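# Strap hair tie around charger and its wound cable

## Task

Get the hair tie around the charger together with the cable coiled on it, sitting square and well away from both ends of the charger. Every turn of cable that was coiled on the charger at the start must still be coiled on it at the end, with no loose loops, and the tie must press each turn against the charger's two broad faces. At the end the charger must rest flat on the desk on one of its broad faces.

## Robot and tools

Robot: two Doosan M1013 arms, left_arm and right_arm, each carrying a Robotiq 2F-140 gripper. The fingers of the left gripper can fold at a hinge. A part held only in the outer quarter of each pad, near the tip, is gripped normally. Deeper toward the palm the fingers may wrap and pull the part in: narrow parts may slip, wide ones may be squeezed harder than asked. A fingertip pushed against a surface folds easily unless the fingers are fully closed. The right gripper's fingers are rigid.

Frames: the scene frame has its origin at table height midway between the nominal bases, +z up, +x out over the table, and left_arm on the +y side. Image left and right do not match arm names. Real bases: left_arm at (-0.053, +0.553, 0) m, quat_wxyz (+1.000, 0, 0, +0.023); right_arm at (-0.039, -0.495, 0) m, quat_wxyz (+1.000, 0, 0, +0.020). Each arm's hand poses, velocities and targets are reported in that arm's own base frame; fixed cameras and the table use the scene frame. In the gripper frame the fingers point along +z and open and close along y. end_effector_position is the point between the pads when closed; the fingertips extend about 33 mm past it (about 9 mm when fully open).

The 18-number row: one flat list for both arms. Numbers 1 to 9 are left_arm: dx, dy, dz, rx, ry, rz, gripper position, force_limit, speed; numbers 10 to 18 are the same for right_arm. All lie in [-1, 1]. dx to rz are an offset, not a pose: they are measured from that arm's Hand target at the start of the action or move, along that arm's own base axes, with rotation about the Hand target's position. 1.0 equals 0.6 m for dx, dy, dz and 180 degrees for the rotation vector rx, ry, rz. A repeated offset moves the arm further. Six zeros re-commands the current Hand target. Gripper position is absolute: +1 fully open (140 mm), about -0.8 pads touching, -1 close until blocked. force_limit (-1 about 14 N, 0 about 40 N, +1 about 58 N on slow closes; faster closes grip harder) and speed (-1 about 30 mm/s, 0 about 140, +1 about 250) both start at +1. Always resend the gripper numbers you want kept; a 0 is a real command.

Tools:
- execute_actions(actions, cameras): actions is a list of actions, each a table of up to 15 rows (one per 1/30 s step); a short table repeats its last row. Every row counts from the action's start pose. An empty list returns state, images and the scene number.
- move(target, speed, blend, stop_force, zero, blocking, cameras): straight paths toward one row or a list of up to 15 rows, every row an offset from the same starting Hand targets. speed in m/s, 0.002 to 2, default 0.25 (turns up to twice that in rad/s). blend in m rounds corners in a list. stop_force in N, 10 to 80, ends an arm's path on that much push against its motion; use it slowly with a small value, omit it when backing off a contact, and don't trust it while the gripper rotates or the arm is stretched out. zero (default true) re-zeros force before the move. blocking=false returns early while the move runs. Paths do not avoid obstacles or the other arm; avoid paths near an arm's own base.
- wait(seconds 0 to 10), stop(), zoom_image(camera, region [x0, y0, x1, y1] pixels, at most 504 square), clear_fault(arm), read_manual(section), finished_scene(scene: current scene number).
Cameras: cam_head_left, cam_head_right, cam_high, cam_low, cam_left_wrist, cam_right_wrist, all 896x504.

Results: end_effector_position (m), quat_wxyz, velocities, all in the arm's base frame; Hand target is the last commanded pose after clipping (commands are clipped to 70 mm and 16 degrees from the measured pose each step). The gripper may settle short; resend the gap as an offset. object_status: 0 moving, 1 blocked while opening, 2 blocked while closing (a grip), 3 reached target or pads met. position_measured is in counts: 3 fully open, 75 about 100 mm, 139 about 60 mm, 200 about 20 mm, 230 pads touching. To grip harder, raise force_limit and change position slightly (-1 to -0.98). The move: line tells how the move ended (done, off_target, moving, held, fault) and limits (paced, held). Also reported: joint torques, external joint torques, flange force (gripper axes, includes held weight), wrist depth grids (7x7 cells in mm, '-' for none), MOTOR HOT warnings.

Cautions: the arms are stiff, so a target slightly past a firm contact can fault. A torque fault (limits: waist and shoulder 323, elbow 152, wrist joints 42.7 N m) or 144 N net force stops the arm until clear_fault; release a grip first if it pins the arm. Overheating from held loads or stretched poses brakes an arm for 30 to 60 s. Do not let the arms or grippers press on each other, do not drop parts, slam, or push hard, and never let anything leave the table. Only call finished_scene when the tie, cable and charger stay correct without the robot.

Each tool is called after "Call:" by a JSON object that holds its "name" and its "arguments", one argument or row to a line.

## Session

Call:
{"name": "execute_actions", "arguments": {
  "actions": []
}}

Scene clock: 0.00 s.
left_arm: end_effector_position=(+0.7399, -0.1869, +0.2815) position_measured=3 object_status=3 end_effector_quat_wxyz=(+0.729, -0.530, -0.404, -0.152) | right_arm: end_effector_position=(+0.6218, +0.4089, +0.1749) position_measured=3 object_status=3 end_effector_quat_wxyz=(-0.526, +0.521, +0.631, +0.232)
Joint positions: left_arm=[-0.537 0.969 1.084 1.094 2.472 0.057] | right_arm=[0.124 0.611 1.69 1.089 1.579 -0.516]
Joint velocities: within noise
Joint torques (N m): no reading
External joint torques (N m): no reading
Flange force (N): no reading
Wrist depth (mm): cam_left_wrist=[3076 2938 852 874 701 596 513 / 3040 979 778 646 546 478 421 / 857 712 593 511 448 398 359 / 662 119 475 421 378 140 305 / - 110 400 338 320 298 99 / - 357 342 308 269 267 99 / - 328 300 279 258 240 227] | cam_right_wrist=[245 275 - - - 2654 2777 / 248 291 - - 3619 - 2437 / 267 322 - - 3364 2232 504 / - 118 523 - 3184 140 390 / - 118 660 5971 - - - / - 707 746 818 - - - / - 698 715 - - - -]
Hand target: left_arm +0.7399, -0.1869, +0.2815; +0.729, -0.530, -0.404, -0.152 | right_arm +0.6218, +0.4089, +0.1749; -0.526, +0.521, +0.631, +0.232
Tool commands: left_gripper/position=+1.0 left_gripper/force_limit=+1.0 left_gripper/speed=+1.0 right_gripper/position=+1.0 right_gripper/force_limit=+1.0 right_gripper/speed=+1.0

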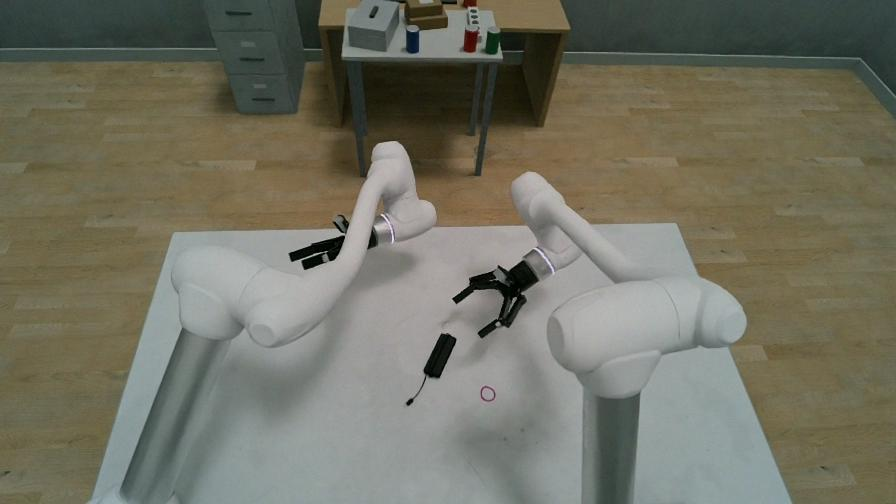

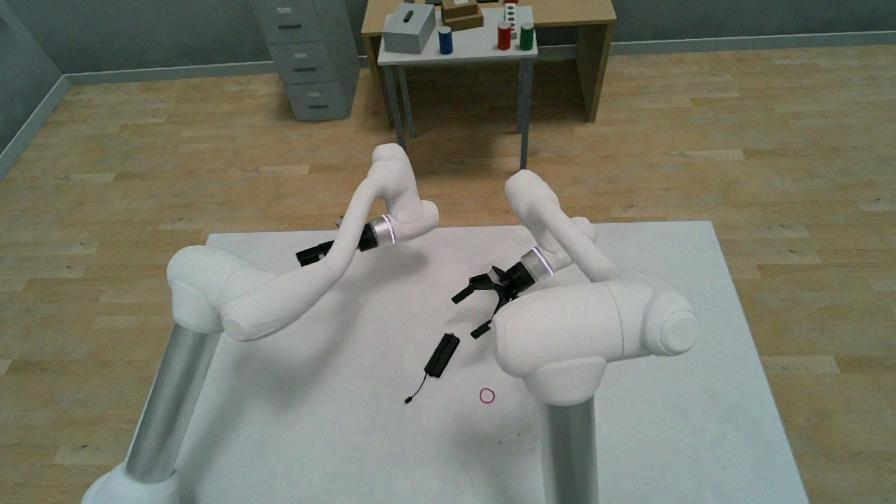

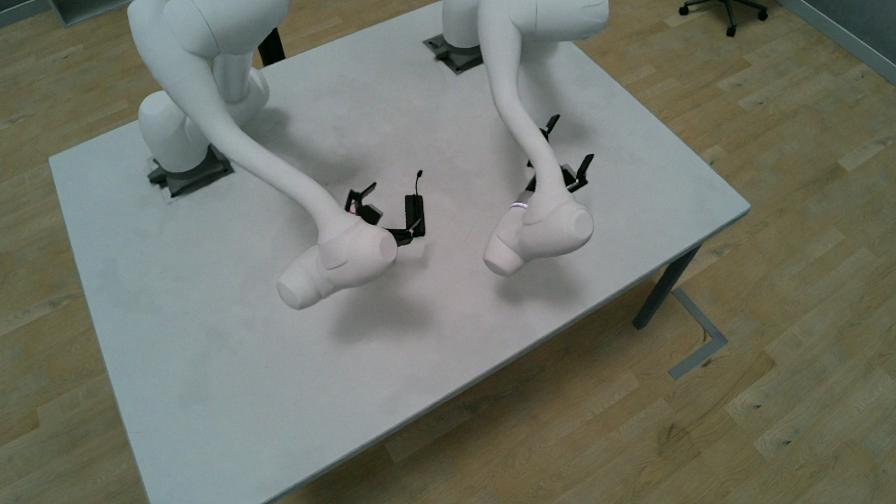

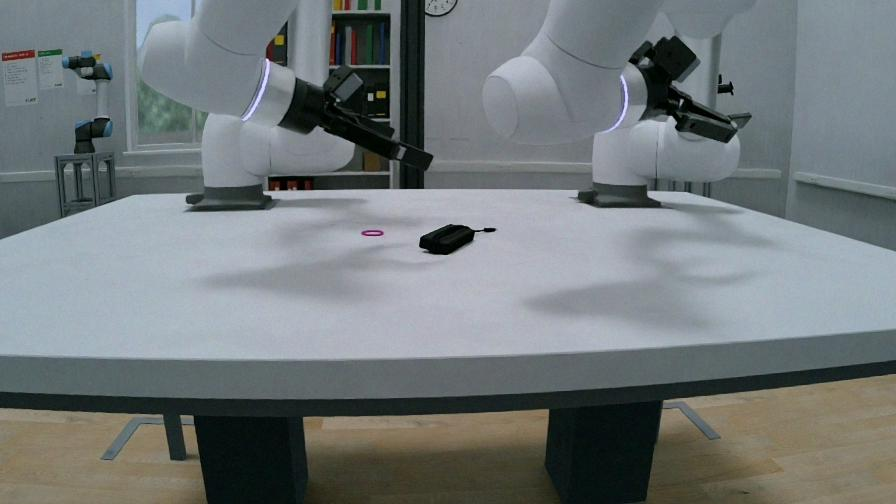

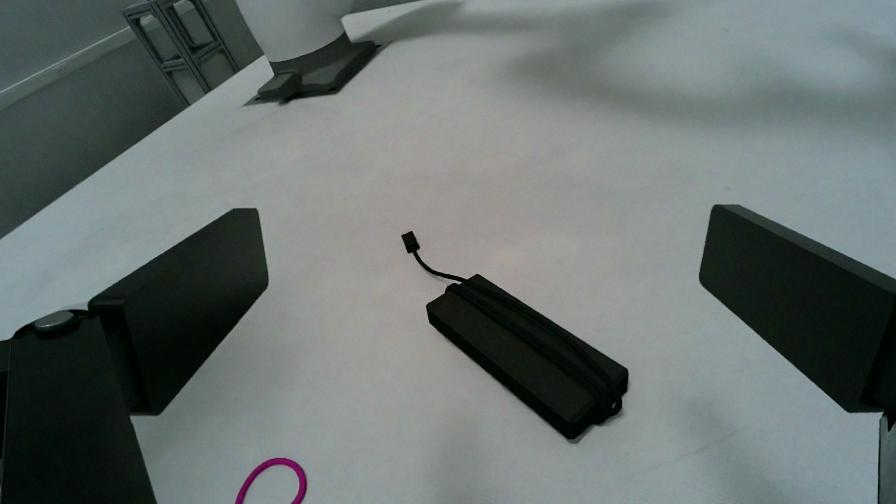

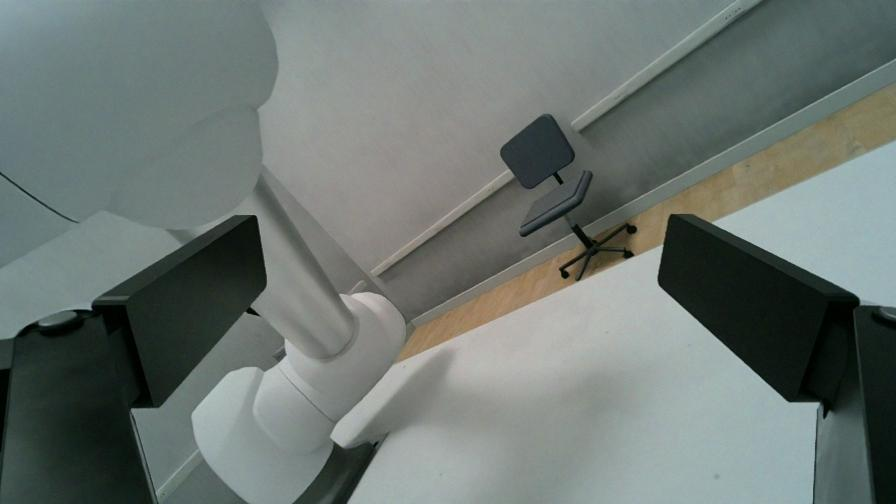

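Call:
{"name": "zoom_image", "arguments": {
  "camera": "cam_left_wrist",
  "region": [220, 210, 660, 504]
}}

Call:
{"name": "zoom_image", "arguments": {
  "camera": "cam_head_left",
  "region": [390, 310, 530, 420]
}}

Call:
{"name": "zoom_image", "arguments": {
  "camera": "cam_low",
  "region": [340, 210, 520, 270]
}}

Call:
{"name": "execute_actions", "arguments": {
  "actions": [
    [[0,0,0.05,0,0,0,1,1,1,0,0,0,0,0,0,1,1,1]]
  ],
  "cameras": ["all"]
}}

Scaled by 1.145 from the camera's 896x504 image, which has a finer 1280x720 frame.

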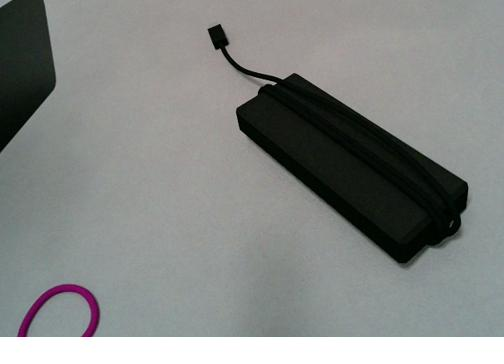

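Scaled by 3.600 from the camera's 896x504 image, which has a finer 1280x720 frame.

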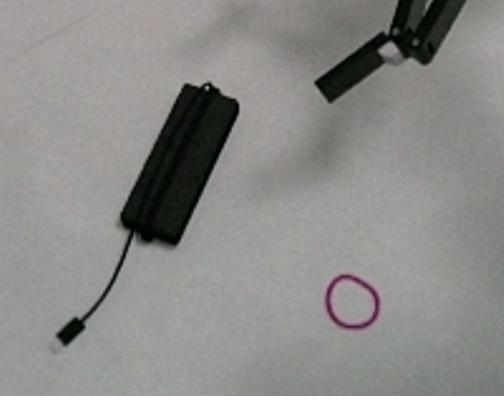

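Scaled by 2.800 from the camera's 896x504 image, which has a finer 1280x720 frame.

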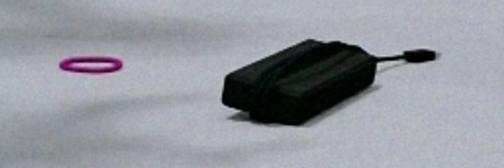

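Scene clock: 70.23 s.
left_arm: end_effector_position=(+0.7399, -0.1869, +0.3115) position_measured=3 object_status=3 end_effector_quat_wxyz=(+0.729, -0.530, -0.404, -0.152) | right_arm: end_effector_position=(+0.6218, +0.4089, +0.1749) position_measured=3 object_status=3 end_effector_quat_wxyz=(-0.526, +0.521, +0.631, +0.232)
Joint positions: left_arm=[-0.537 0.944 1.073 1.134 2.487 0.108] | right_arm=[0.124 0.611 1.69 1.089 1.579 -0.516]
Joint torques (N m): left_arm=[0.35 -117.92 -36.77 3.01 1.47 0.24] | right_arm=[1.69 -93.97 -31.27 2.76 1.46 -0.34]
External joint torques (N m): left_arm=[-0.68 -3.25 -0.58 0.02 0.06 -0.27] | right_arm=[-1.84 0.7 -2.06 0.57 0.38 0.33]
Flange force (N): left_arm=[-0.5 -3.7 3.1] | right_arm=[0.8 5.0 -3.7]
Wrist depth (mm): cam_left_wrist=[- 2563 838 889 709 596 517 / 3005 941 783 642 560 476 421 / 804 720 597 515 462 402 360 / 676 118 471 424 378 141 304 / - 109 399 339 321 296 99 / - 357 343 309 270 268 99 / - 327 300 278 259 240 227] | cam_right_wrist=[253 280 341 - 3915 - - / 248 284 334 - 3102 - 2462 / 262 312 5081 3915 3732 3461 2211 / 274 122 476 - 3564 140 423 / - 118 616 4265 756 - - / - 707 746 768 665 448 - / - 694 744 653 530 386 -]
Hand target: left_arm +0.7399, -0.1869, +0.3115; +0.729, -0.530, -0.404, -0.152 | right_arm +0.6218, +0.4089, +0.1749; -0.526, +0.521, +0.631, +0.232
Off the commanded pose: left_arm 0.000 m, 0 deg | right_arm 0.000 m, 0 deg.

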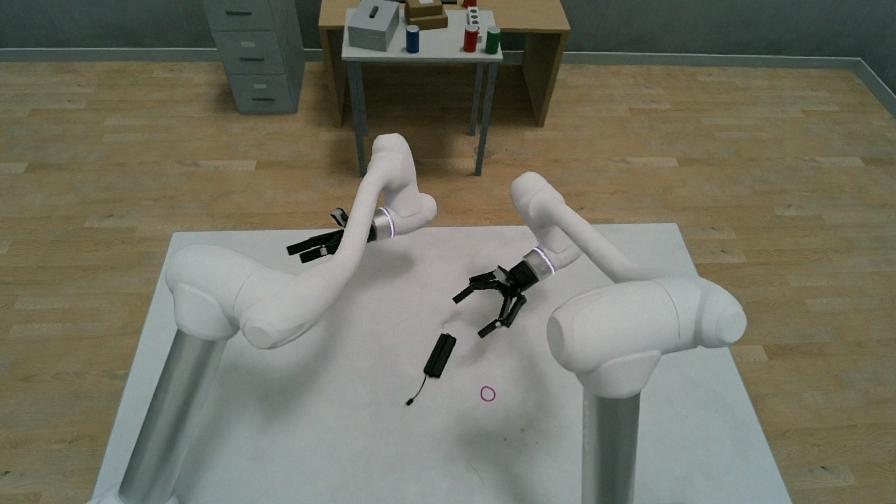

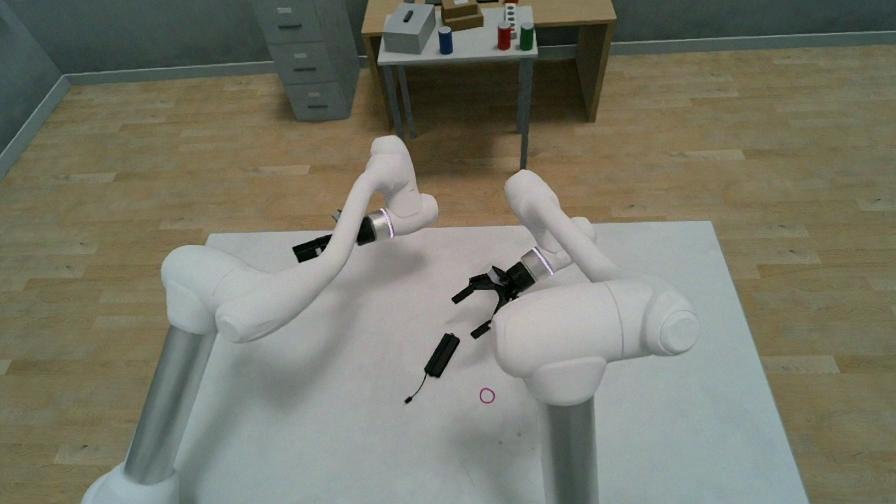

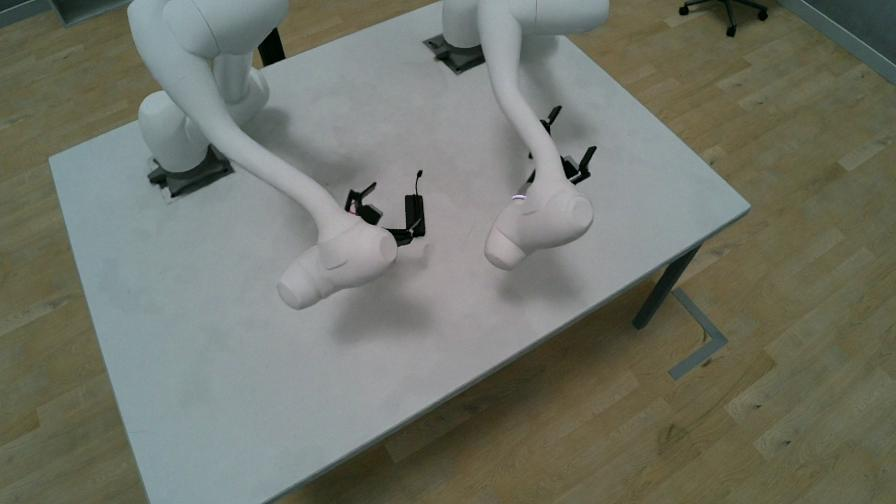

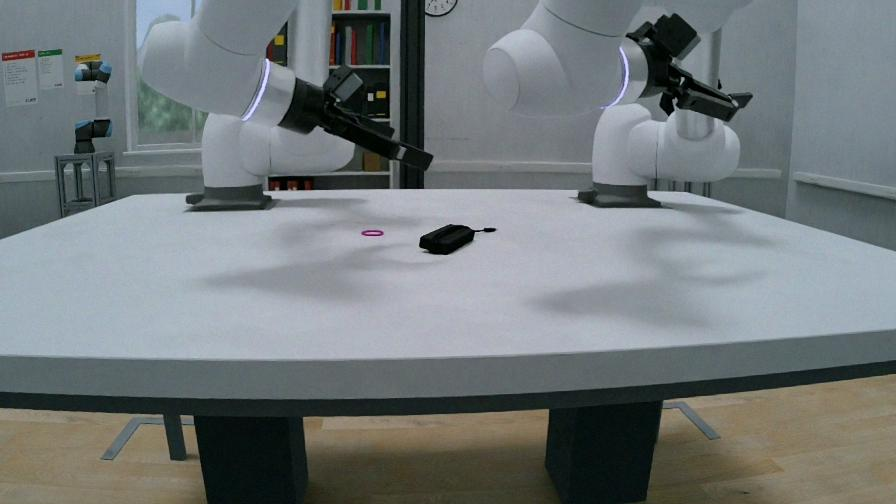

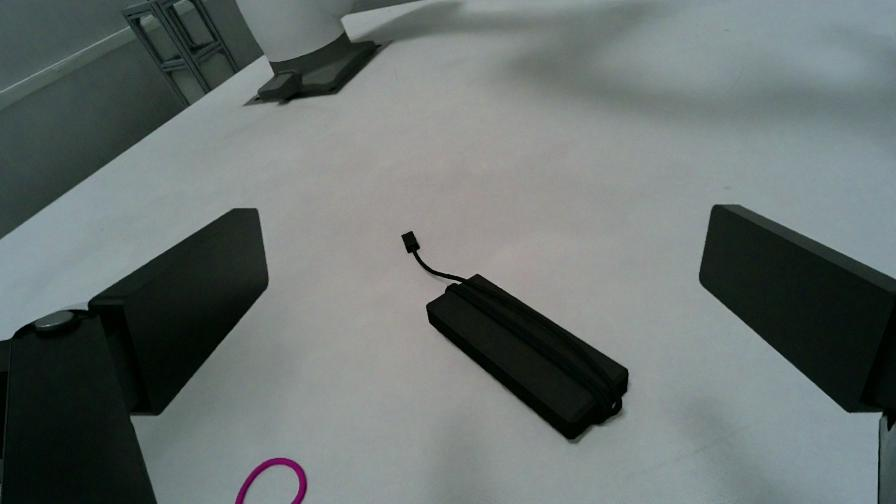

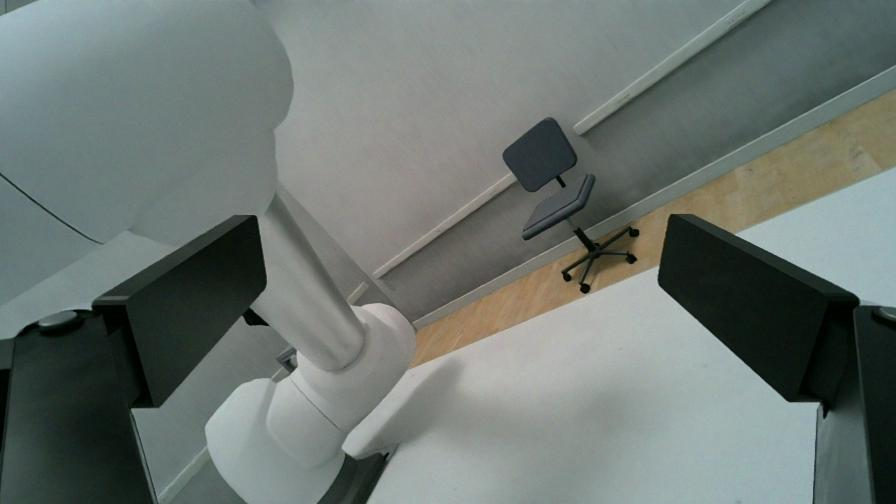

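Call:
{"name": "move", "arguments": {
  "target": [-0.233,-0.189,0.064,-0.254,-0.507,0.3115,0.3,-1,0,-0.2755,-0.075,-0.0415,-0.364,-0.141,-0.0528,-0.78,-1,0],
  "speed": 0.35,
  "cameras": ["all"]
}}

Scene clock: 169.07 s.
left_arm: end_effector_position=(+0.6001, -0.3003, +0.3498) position_measured=91 object_status=3 end_effector_quat_wxyz=(+0.000, +0.256, +0.967, +0.000) | right_arm: end_effector_position=(+0.4565, +0.3639, +0.1500) position_measured=227 object_status=3 end_effector_quat_wxyz=(+0.000, +0.708, +0.707, +0.000)
Joint positions: left_arm=[-0.515 0.189 1.523 0 1.429 -1.569] | right_arm=[0.614 0.162 1.937 0 1.043 0.615]
Joint torques (N m): left_arm=[0.5 -59.53 -40.93 4.17 -0.02 0.25] | right_arm=[1.91 -54.93 -34.53 3.04 -0.49 -0.31]
External joint torques (N m): left_arm=[-0.35 -1.25 -0.47 0.09 0.06 -0.25] | right_arm=[-1.98 1.43 -2.18 0.76 0.45 0.31]
Flange force (N): left_arm=[1.1 -1.0 -1.1] | right_arm=[1.5 6.5 -1.8]
Wrist depth (mm): cam_left_wrist=[258 258 258 258 257 258 256 / 273 273 271 270 270 270 269 / 289 288 287 283 286 286 284 / 304 304 300 114 295 299 301 / 323 320 76 90 84 83 318 / 344 - 73 - - 72 332 / - - - - - 69 -] | cam_right_wrist=[446 - - 424 - 441 - / - 458 - - 478 481 489 / - 486 495 - 506 499 484 / - - 135 - - 525 - / - - 117 - - 105 - / - - 588 - - - - / - - - - - - -]
Hand target: left_arm +0.6001, -0.3003, +0.3499; +0.000, +0.256, +0.967, +0.000 | right_arm +0.4565, +0.3639, +0.1500; +0.000, +0.708, +0.707, +0.000
Off the commanded pose: left_arm 0.000 m, 0 deg | right_arm 0.000 m, 0 deg.
move: done

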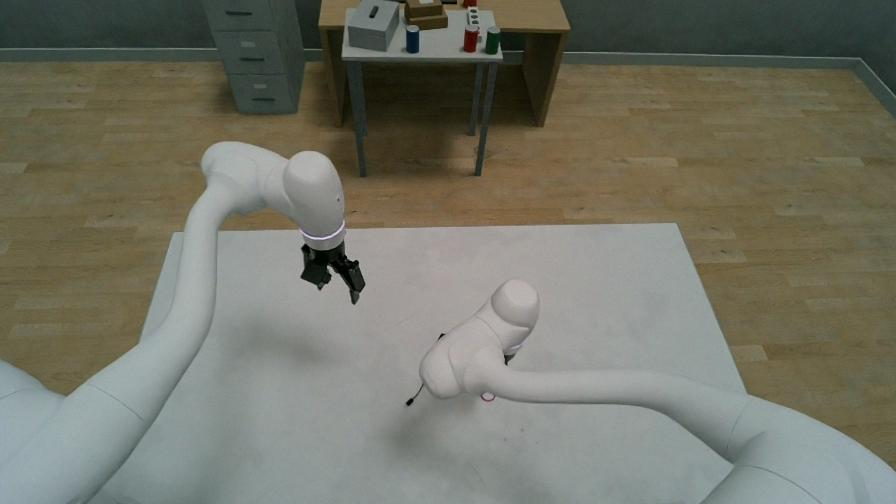

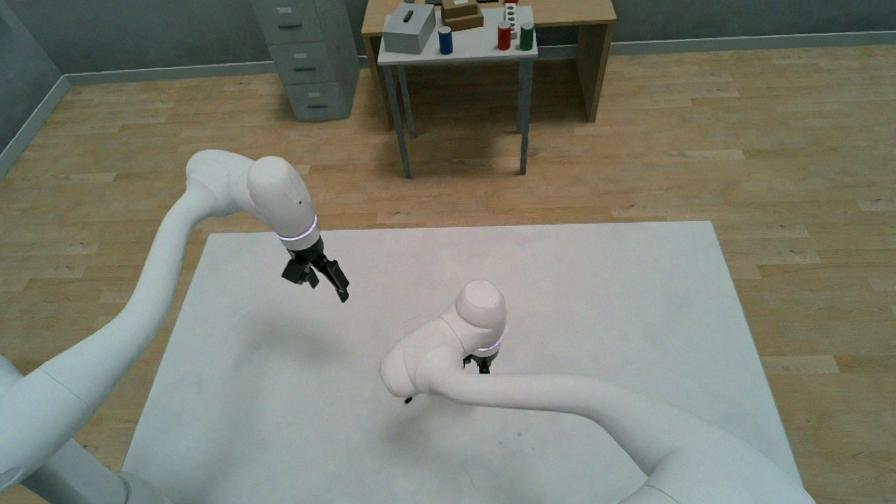

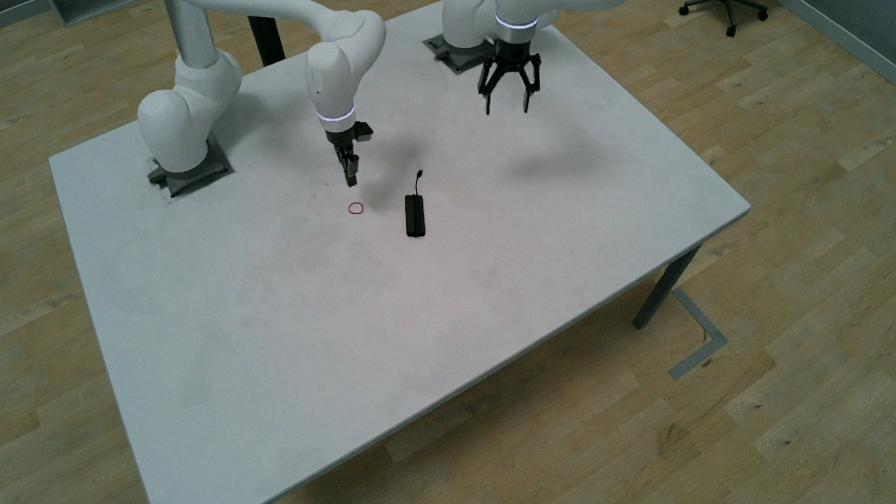

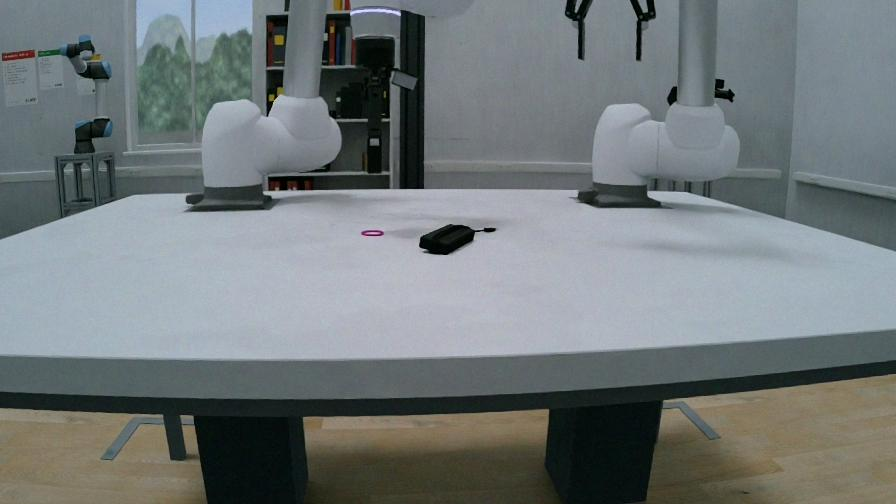

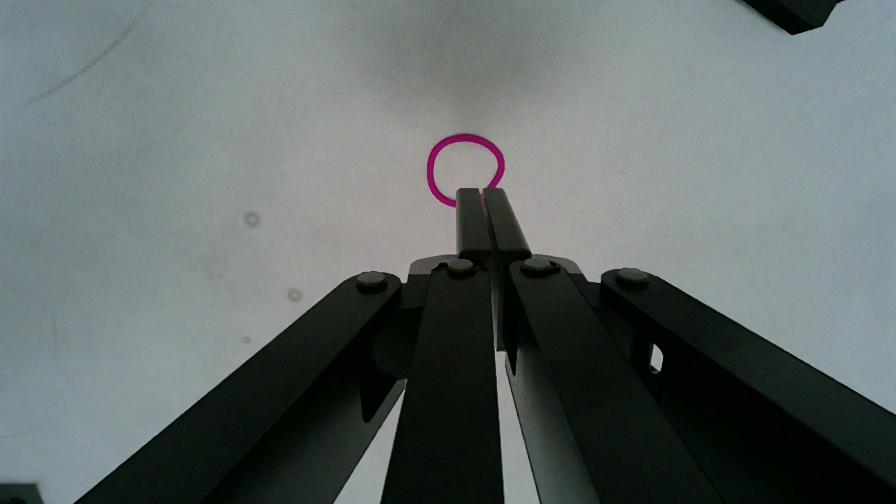

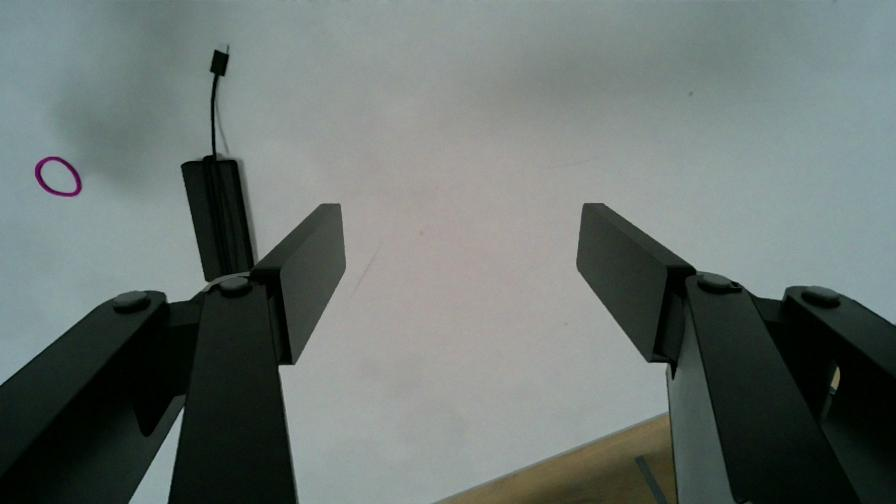

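Call:
{"name": "move", "arguments": {
  "target": [0,0,0,0,0,0,0.3,-1,0,-0.0058,-0.0042,-0.15,0,0,0,-0.78,-1,0],
  "speed": 0.2,
  "cameras": ["cam_left_wrist","cam_low"]
}}

Call:
{"name": "zoom_image", "arguments": {
  "camera": "cam_left_wrist",
  "region": [398, 120, 568, 250]
}}

Scene clock: 186.40 s.
left_arm: end_effector_position=(+0.6001, -0.3003, +0.3499) position_measured=91 object_status=3 end_effector_quat_wxyz=(+0.000, +0.256, +0.967, +0.000) | right_arm: end_effector_position=(+0.4530, +0.3615, +0.0600) position_measured=227 object_status=3 end_effector_quat_wxyz=(+0.000, +0.708, +0.707, +0.000)
Joint positions: left_arm=[-0.515 0.189 1.523 0 1.429 -1.569] | right_arm=[0.614 0.248 2.025 0 0.869 0.615]
Joint torques (N m): left_arm=[0.41 -59.66 -41.01 4.18 0.01 0.33] | right_arm=[1.24 -59.01 -30.55 2.75 -0.42 -0.38]
External joint torques (N m): left_arm=[-0.49 -0.95 -0.37 0.07 0.03 -0.33] | right_arm=[-1.21 1.26 -1.54 0.58 0.4 0.38]
Flange force (N): left_arm=[0.8 -1.3 -0.8] | right_arm=[1.8 4.6 -0.5]
Wrist depth (mm): cam_left_wrist=[176 176 176 175 175 175 174 / 185 185 185 184 184 183 183 / 196 196 194 193 194 193 194 / 208 207 206 116 201 205 204 / 220 218 76 90 84 83 218 / 232 - 73 - - 72 225 / - - - - - 69 -] | cam_right_wrist=[436 432 453 446 465 461 451 / 463 467 - 465 - - 476 / - 482 - 497 - - 504 / - - 134 524 136 111 530 / - - 117 512 544 105 - / - - - - - - - / - - 633 692 1974 - -]
Hand target: left_arm +0.6001, -0.3003, +0.3499; +0.000, +0.256, +0.967, +0.000 | right_arm +0.4530, +0.3614, +0.0600; +0.000, +0.708, +0.707, +0.000
Off the commanded pose: left_arm 0.000 m, 0 deg | right_arm 0.000 m, 0 deg.
move: done
Images, in order (width x height): cam_low 896x504, cam_left_wrist 896x504.

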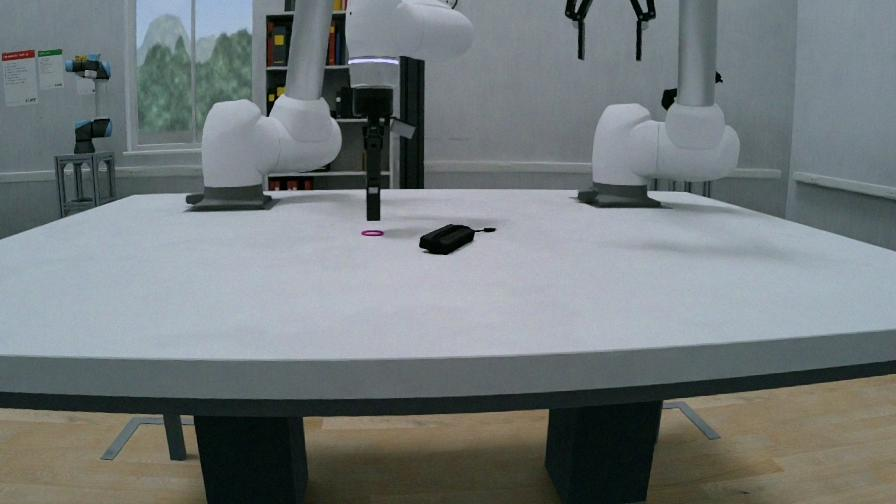

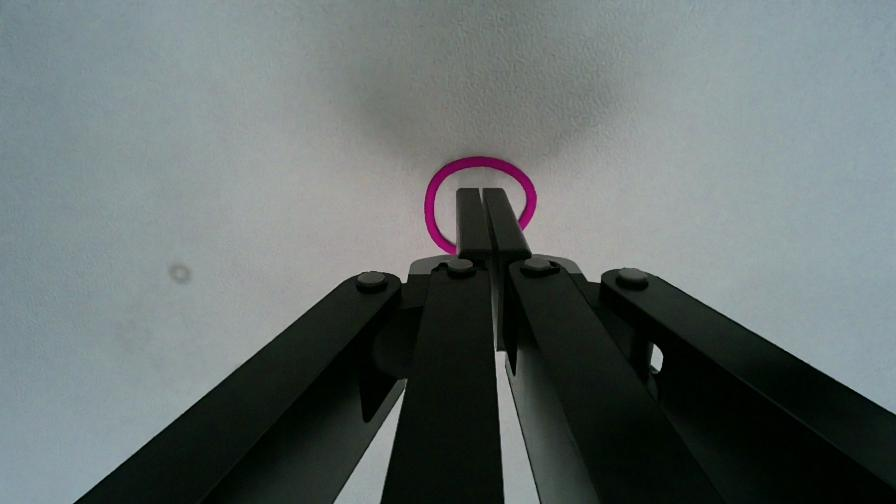

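Scaled by 2.965 from the camera's 896x504 image, which has a finer 1280x720 frame.

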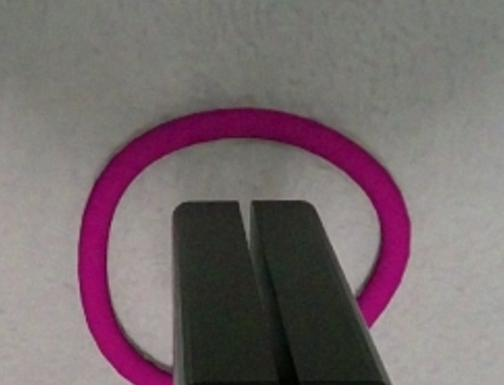

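Call:
{"name": "move", "arguments": {
  "target": [0,0,0,0,0,0,0.3,-1,0,0.0,0.0,-0.043,0,0,0,-0.78,-1,0],
  "speed": 0.03,
  "stop_force": 12,
  "cameras": ["cam_left_wrist","cam_low"]
}}

Call:
{"name": "zoom_image", "arguments": {
  "camera": "cam_low",
  "region": [320, 190, 500, 270]
}}

Scene clock: 197.57 s.
left_arm: end_effector_position=(+0.6001, -0.3003, +0.3499) position_measured=91 object_status=3 end_effector_quat_wxyz=(+0.000, +0.256, +0.967, +0.000) | right_arm: end_effector_position=(+0.4530, +0.3614, +0.0342) position_measured=227 object_status=3 end_effector_quat_wxyz=(+0.000, +0.708, +0.707, +0.000)
Joint positions: left_arm=[-0.515 0.189 1.523 0 1.429 -1.569] | right_arm=[0.614 0.279 2.044 0 0.819 0.615]
Joint torques (N m): left_arm=[0.37 -59.28 -40.79 4.17 -0.05 0.34] | right_arm=[1.19 -60.69 -28.96 2.61 -0.49 -0.35]
External joint torques (N m): left_arm=[-0.38 -1.16 -0.56 0.08 0.08 -0.34] | right_arm=[-1.18 1.05 -1.9 0.58 0.47 0.35]
Flange force (N): left_arm=[0.7 -1.1 -1.3] | right_arm=[2.1 4.9 -0.9]
Wrist depth (mm): cam_left_wrist=[154 153 152 151 151 151 152 / 161 160 162 160 159 159 158 / 169 169 168 167 168 167 167 / 179 178 178 116 174 177 176 / 191 190 76 90 84 83 188 / 200 - 73 - - 72 195 / - - - - - 69 -] | cam_right_wrist=[- 441 432 - - - - / - - 492 - - 494 442 / 464 484 - 492 495 480 - / 532 - 135 505 152 - - / - - 117 584 136 105 - / - - - 584 606 - - / - - - 625 - - -]
Hand target: left_arm +0.6001, -0.3003, +0.3499; +0.000, +0.256, +0.967, +0.000 | right_arm +0.4530, +0.3614, +0.0342; +0.000, +0.708, +0.707, +0.000
Off the commanded pose: left_arm 0.000 m, 0 deg | right_arm 0.000 m, 0 deg.
move: done
Images, in order (width x height): cam_low 896x504, cam_left_wrist 896x504.

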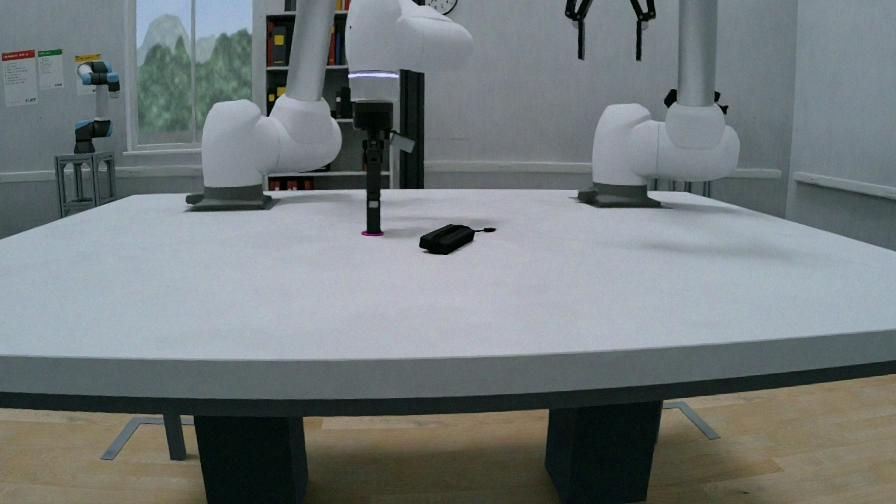

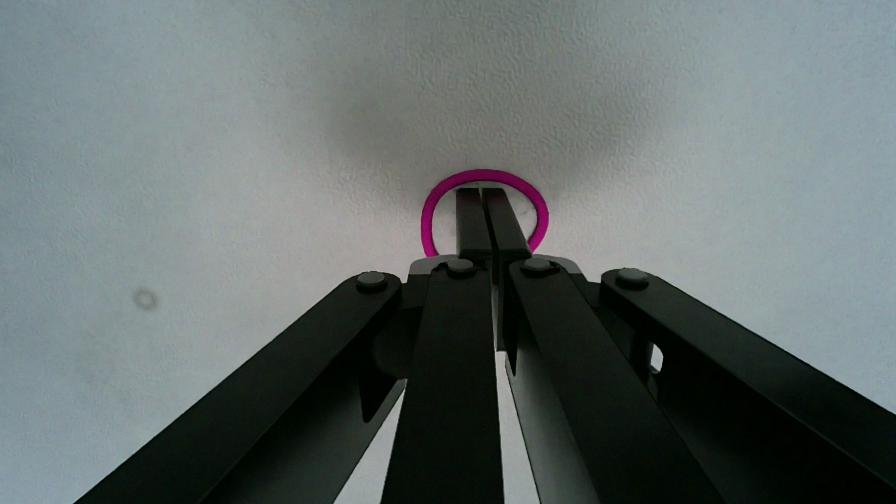

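Scaled by 2.800 from the camera's 896x504 image, which has a finer 1280x720 frame.

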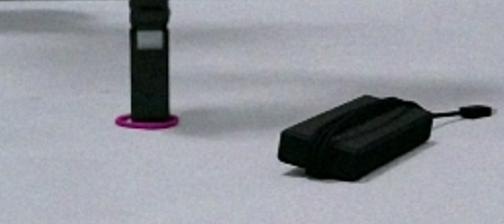

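Call:
{"name": "execute_actions", "arguments": {
  "actions": [
    [[0,0,0,0,0,0,0.3,-1,0,0,0,0,0,0,0,-0.345,0,-1]],
    [[0,0,0,0,0,0,0.3,-1,0,0,0,0,0,0,0,-0.345,0,-1]]
  ],
  "cameras": ["cam_left_wrist","cam_low"]
}}

Call:
{"name": "zoom_image", "arguments": {
  "camera": "cam_low",
  "region": [320, 190, 500, 270]
}}

Scene clock: 207.93 s.
left_arm: end_effector_position=(+0.6001, -0.3003, +0.3499) position_measured=91 object_status=3 end_effector_quat_wxyz=(+0.000, +0.256, +0.967, +0.000) | right_arm: end_effector_position=(+0.4530, +0.3614, +0.0342) position_measured=172 object_status=0 end_effector_quat_wxyz=(+0.000, +0.708, +0.707, +0.000)
Joint positions: left_arm=[-0.515 0.189 1.523 0 1.429 -1.569] | right_arm=[0.614 0.279 2.044 0 0.819 0.615]
Joint torques (N m): left_arm=[0.6 -59.59 -40.86 4.12 0.03 0.34] | right_arm=[1.8 -52.31 -23.34 2.72 -0.43 -0.26]
External joint torques (N m): left_arm=[-0.32 -1.98 -0.66 0.16 0.02 -0.34] | right_arm=[-1.85 -7.3 -7.57 0.48 0.41 0.26]
External joint torques at the end of the 1st action: left_arm=[-0.3 -1 -0.29 0 0.07 -0.28] | right_arm=[-1.38 0.91 -2.15 0.52 0.38 0.39]
Flange force (N): left_arm=[1.9 -1.1 -1.5] | right_arm=[0.7 5.3 -15.1]
Flange force at the end of the 1st action (N): left_arm=[1.0 -0.9 -0.8] | right_arm=[2.0 5.3 -1.1]
Wrist depth (mm): cam_left_wrist=[154 153 151 152 151 151 152 / 160 160 161 160 159 159 158 / 170 169 168 166 166 167 166 / 179 179 176 176 158 176 176 / 191 81 86 187 114 88 183 / - 67 - 201 201 - - / - 68 - 215 - - -] | cam_right_wrist=[- - - - - - - / - - - 449 - - - / 486 490 - - 481 - - / - - 134 - - 123 - / - - 116 537 - 105 - / - - - - - - - / - - - - - - -]
Hand target: left_arm +0.6001, -0.3003, +0.3499; +0.000, +0.256, +0.967, +0.000 | right_arm +0.4530, +0.3614, +0.0342; +0.000, +0.708, +0.707, +0.000
Off the commanded pose: left_arm 0.000 m, 0 deg | right_arm 0.000 m, 0 deg.
Images, in order (width x height): cam_low 896x504, cam_left_wrist 896x504.

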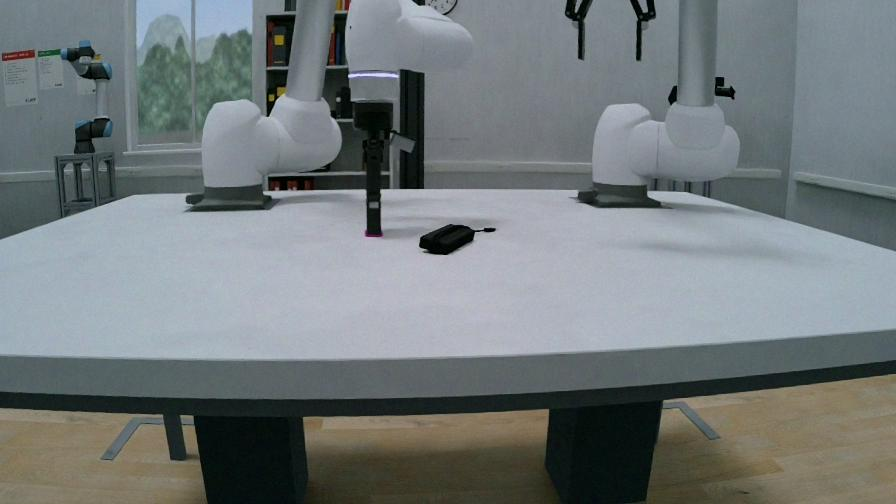

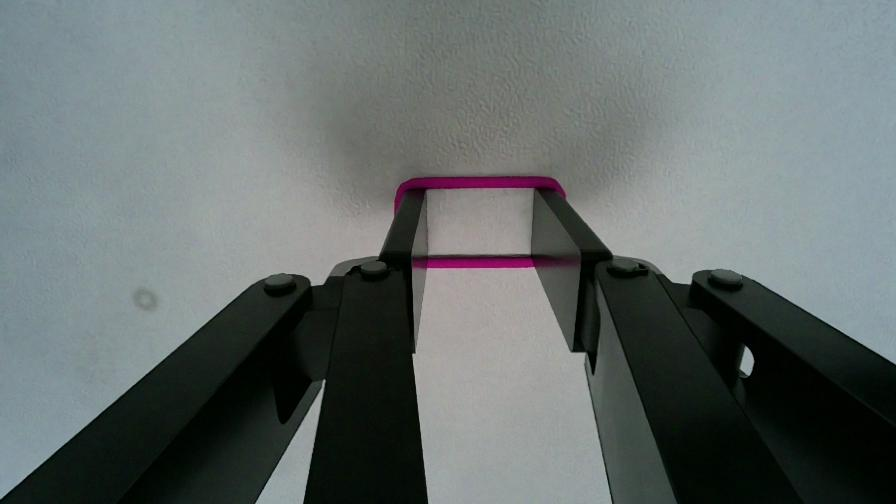

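Scaled by 2.800 from the camera's 896x504 image, which has a finer 1280x720 frame.

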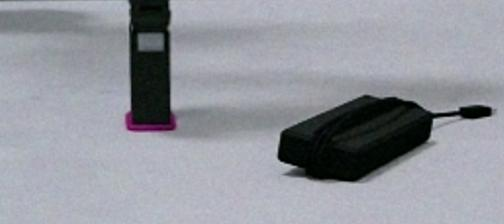

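Call:
{"name": "execute_actions", "arguments": {
  "actions": [
    [[0,0,0,0,0,0,0.3,-1,0,0,0,0.0015,0,0,0,-0.345,0,-1]],
    [[0,0,0,0,0,0,0.3,-1,0,0,0,0,0,0,0,-0.13,0,-1]],
    [[0,0,0,0,0,0,0.3,-1,0,0,0,0,0,0,0,-0.13,0,-1]]
  ]
}}

Call:
{"name": "move", "arguments": {
  "target": [0,0,0,0,0,0,0.3,-1,0,0,0,0.15,0,0,0,-0.13,0,-1],
  "speed": 0.1,
  "cameras": ["cam_left_wrist","cam_low"]
}}

Call:
{"name": "zoom_image", "arguments": {
  "camera": "cam_low",
  "region": [320, 130, 500, 270]
}}

Scene clock: 227.33 s.
left_arm: end_effector_position=(+0.6001, -0.3003, +0.3499) position_measured=91 object_status=3 end_effector_quat_wxyz=(+0.000, +0.256, +0.967, +0.000) | right_arm: end_effector_position=(+0.4530, +0.3614, +0.0351) position_measured=145 object_status=3 end_effector_quat_wxyz=(+0.000, +0.708, +0.707, +0.000)
Joint positions: left_arm=[-0.515 0.189 1.523 0 1.429 -1.569] | right_arm=[0.614 0.277 2.044 0 0.821 0.615]
Joint torques (N m): left_arm=[0.22 -59.67 -40.95 4.22 -0.04 0.24] | right_arm=[1.98 -52.43 -22.89 2.66 -0.16 -0.33]
External joint torques (N m): left_arm=[-0.26 -1.36 -0.52 0.04 0.09 -0.24] | right_arm=[-1.98 -7.17 -8.02 0.54 0.13 0.33]
External joint torques at the end of the 1st action: left_arm=[-0.88 -1.48 -0.66 0.06 0.1 -0.37] | right_arm=[-1.89 -2.98 -4.9 0.5 0.61 0.31]
External joint torques at the end of the 2nd action: left_arm=[-0.6 -1.19 -0.55 0.1 0.02 -0.31] | right_arm=[-1.67 -12.52 -13.4 0.52 0.31 0.29]
Flange force (N): left_arm=[1.1 -0.8 -1.3] | right_arm=[1.2 6.0 -14.7]
Flange force at the end of the 1st action (N): left_arm=[1.0 -1.9 -1.5] | right_arm=[1.3 5.9 -8.3]
Flange force at the end of the 2nd action (N): left_arm=[0.8 -1.4 -1.2] | right_arm=[3.5 8.2 -25.4]
Wrist depth (mm): cam_left_wrist=[155 153 153 152 153 152 152 / 161 161 161 161 160 160 160 / 171 170 170 169 169 168 168 / 180 178 118 175 146 176 178 / 189 81 91 190 187 89 79 / - 74 69 202 202 - 71 / - - - 216 216 - 71] | cam_right_wrist=[447 443 437 - 441 - - / - - - - - - - / - 500 - - 465 - - / - - 134 - 515 124 540 / - - 117 - - 105 - / - - 584 - - - - / - - 611 - - - -]
Hand target: left_arm +0.6001, -0.3003, +0.3499; +0.000, +0.256, +0.967, +0.000 | right_arm +0.4530, +0.3614, +0.0351; +0.000, +0.708, +0.707, +0.000
Off the commanded pose: left_arm 0.000 m, 0 deg | right_arm 0.000 m, 0 deg.

Scene clock: 228.53 s.
left_arm: end_effector_position=(+0.6001, -0.3003, +0.3499) position_measured=91 object_status=3 end_effector_quat_wxyz=(+0.000, +0.256, +0.967, +0.000) | right_arm: end_effector_position=(+0.4530, +0.3614, +0.1250) position_measured=145 object_status=3 end_effector_quat_wxyz=(+0.000, +0.708, +0.707, +0.000)
Joint positions: left_arm=[-0.515 0.189 1.523 0 1.429 -1.569] | right_arm=[0.614 0.179 1.969 0 0.994 0.615]
Joint torques (N m): left_arm=[0.28 -60.13 -40.86 4.22 -0.1 0.36] | right_arm=[1.75 -55.54 -33.52 3.09 -0.43 -0.28]
External joint torques (N m): left_arm=[-0.39 -0.76 -0.63 0.04 0.14 -0.36] | right_arm=[-1.85 1.49 -1.97 0.58 0.4 0.28]
Flange force (N): left_arm=[0.0 -1.1 -1.4] | right_arm=[1.5 6.2 -1.2]
Wrist depth (mm): cam_left_wrist=[236 236 236 235 235 234 233 / 248 247 249 248 246 247 246 / 263 261 258 261 258 259 260 / 278 278 114 274 146 271 274 / 293 81 91 295 290 89 79 / - 74 68 315 311 - 71 / - - - 335 334 - 71] | cam_right_wrist=[436 - - - 456 - 441 / - 487 462 - 486 - - / 492 481 - - 481 - 494 / 504 - 134 - - - 518 / - - 117 - 573 105 - / - - 620 - - - - / - - - - - - -]
Hand target: left_arm +0.6001, -0.3003, +0.3499; +0.000, +0.256, +0.967, +0.000 | right_arm +0.4530, +0.3614, +0.1251; +0.000, +0.708, +0.707, +0.000
Off the commanded pose: left_arm 0.000 m, 0 deg | right_arm 0.000 m, 0 deg.
move: done
Images, in order (width x height): cam_low 896x504, cam_left_wrist 896x504.

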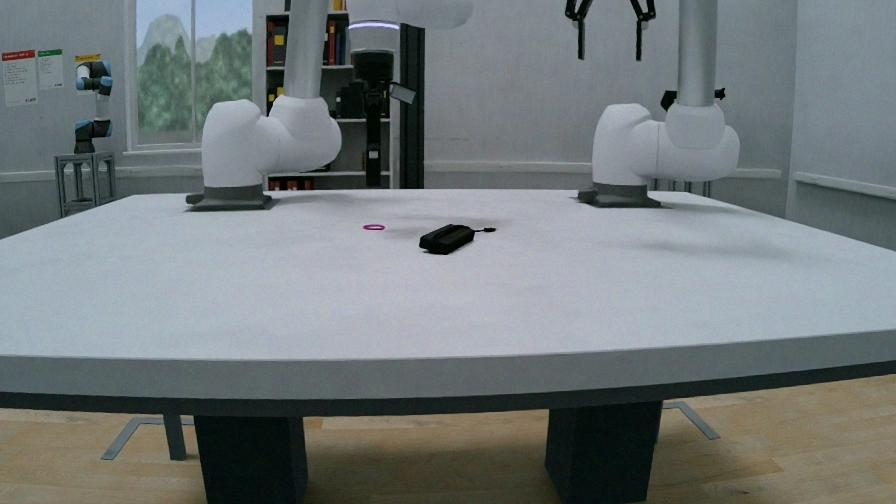

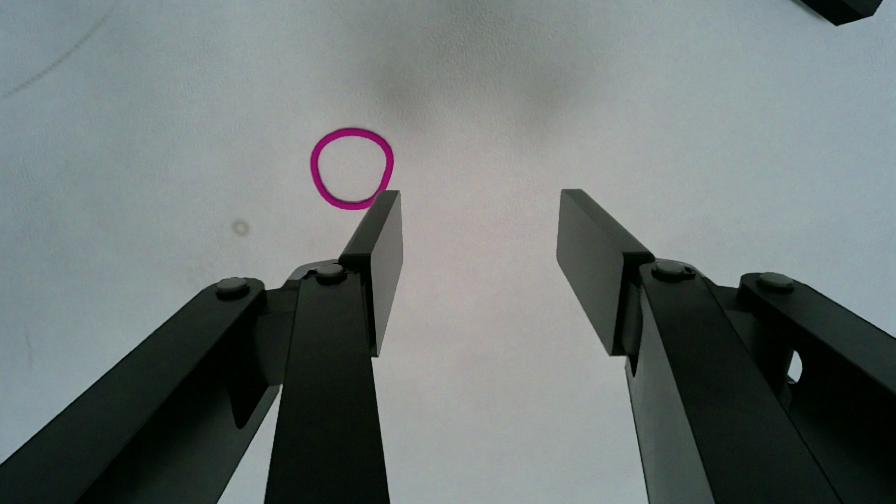

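Scaled by 2.800 from the camera's 896x504 image, which has a finer 1280x720 frame.

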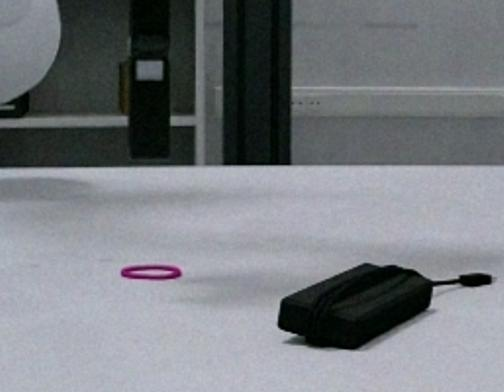

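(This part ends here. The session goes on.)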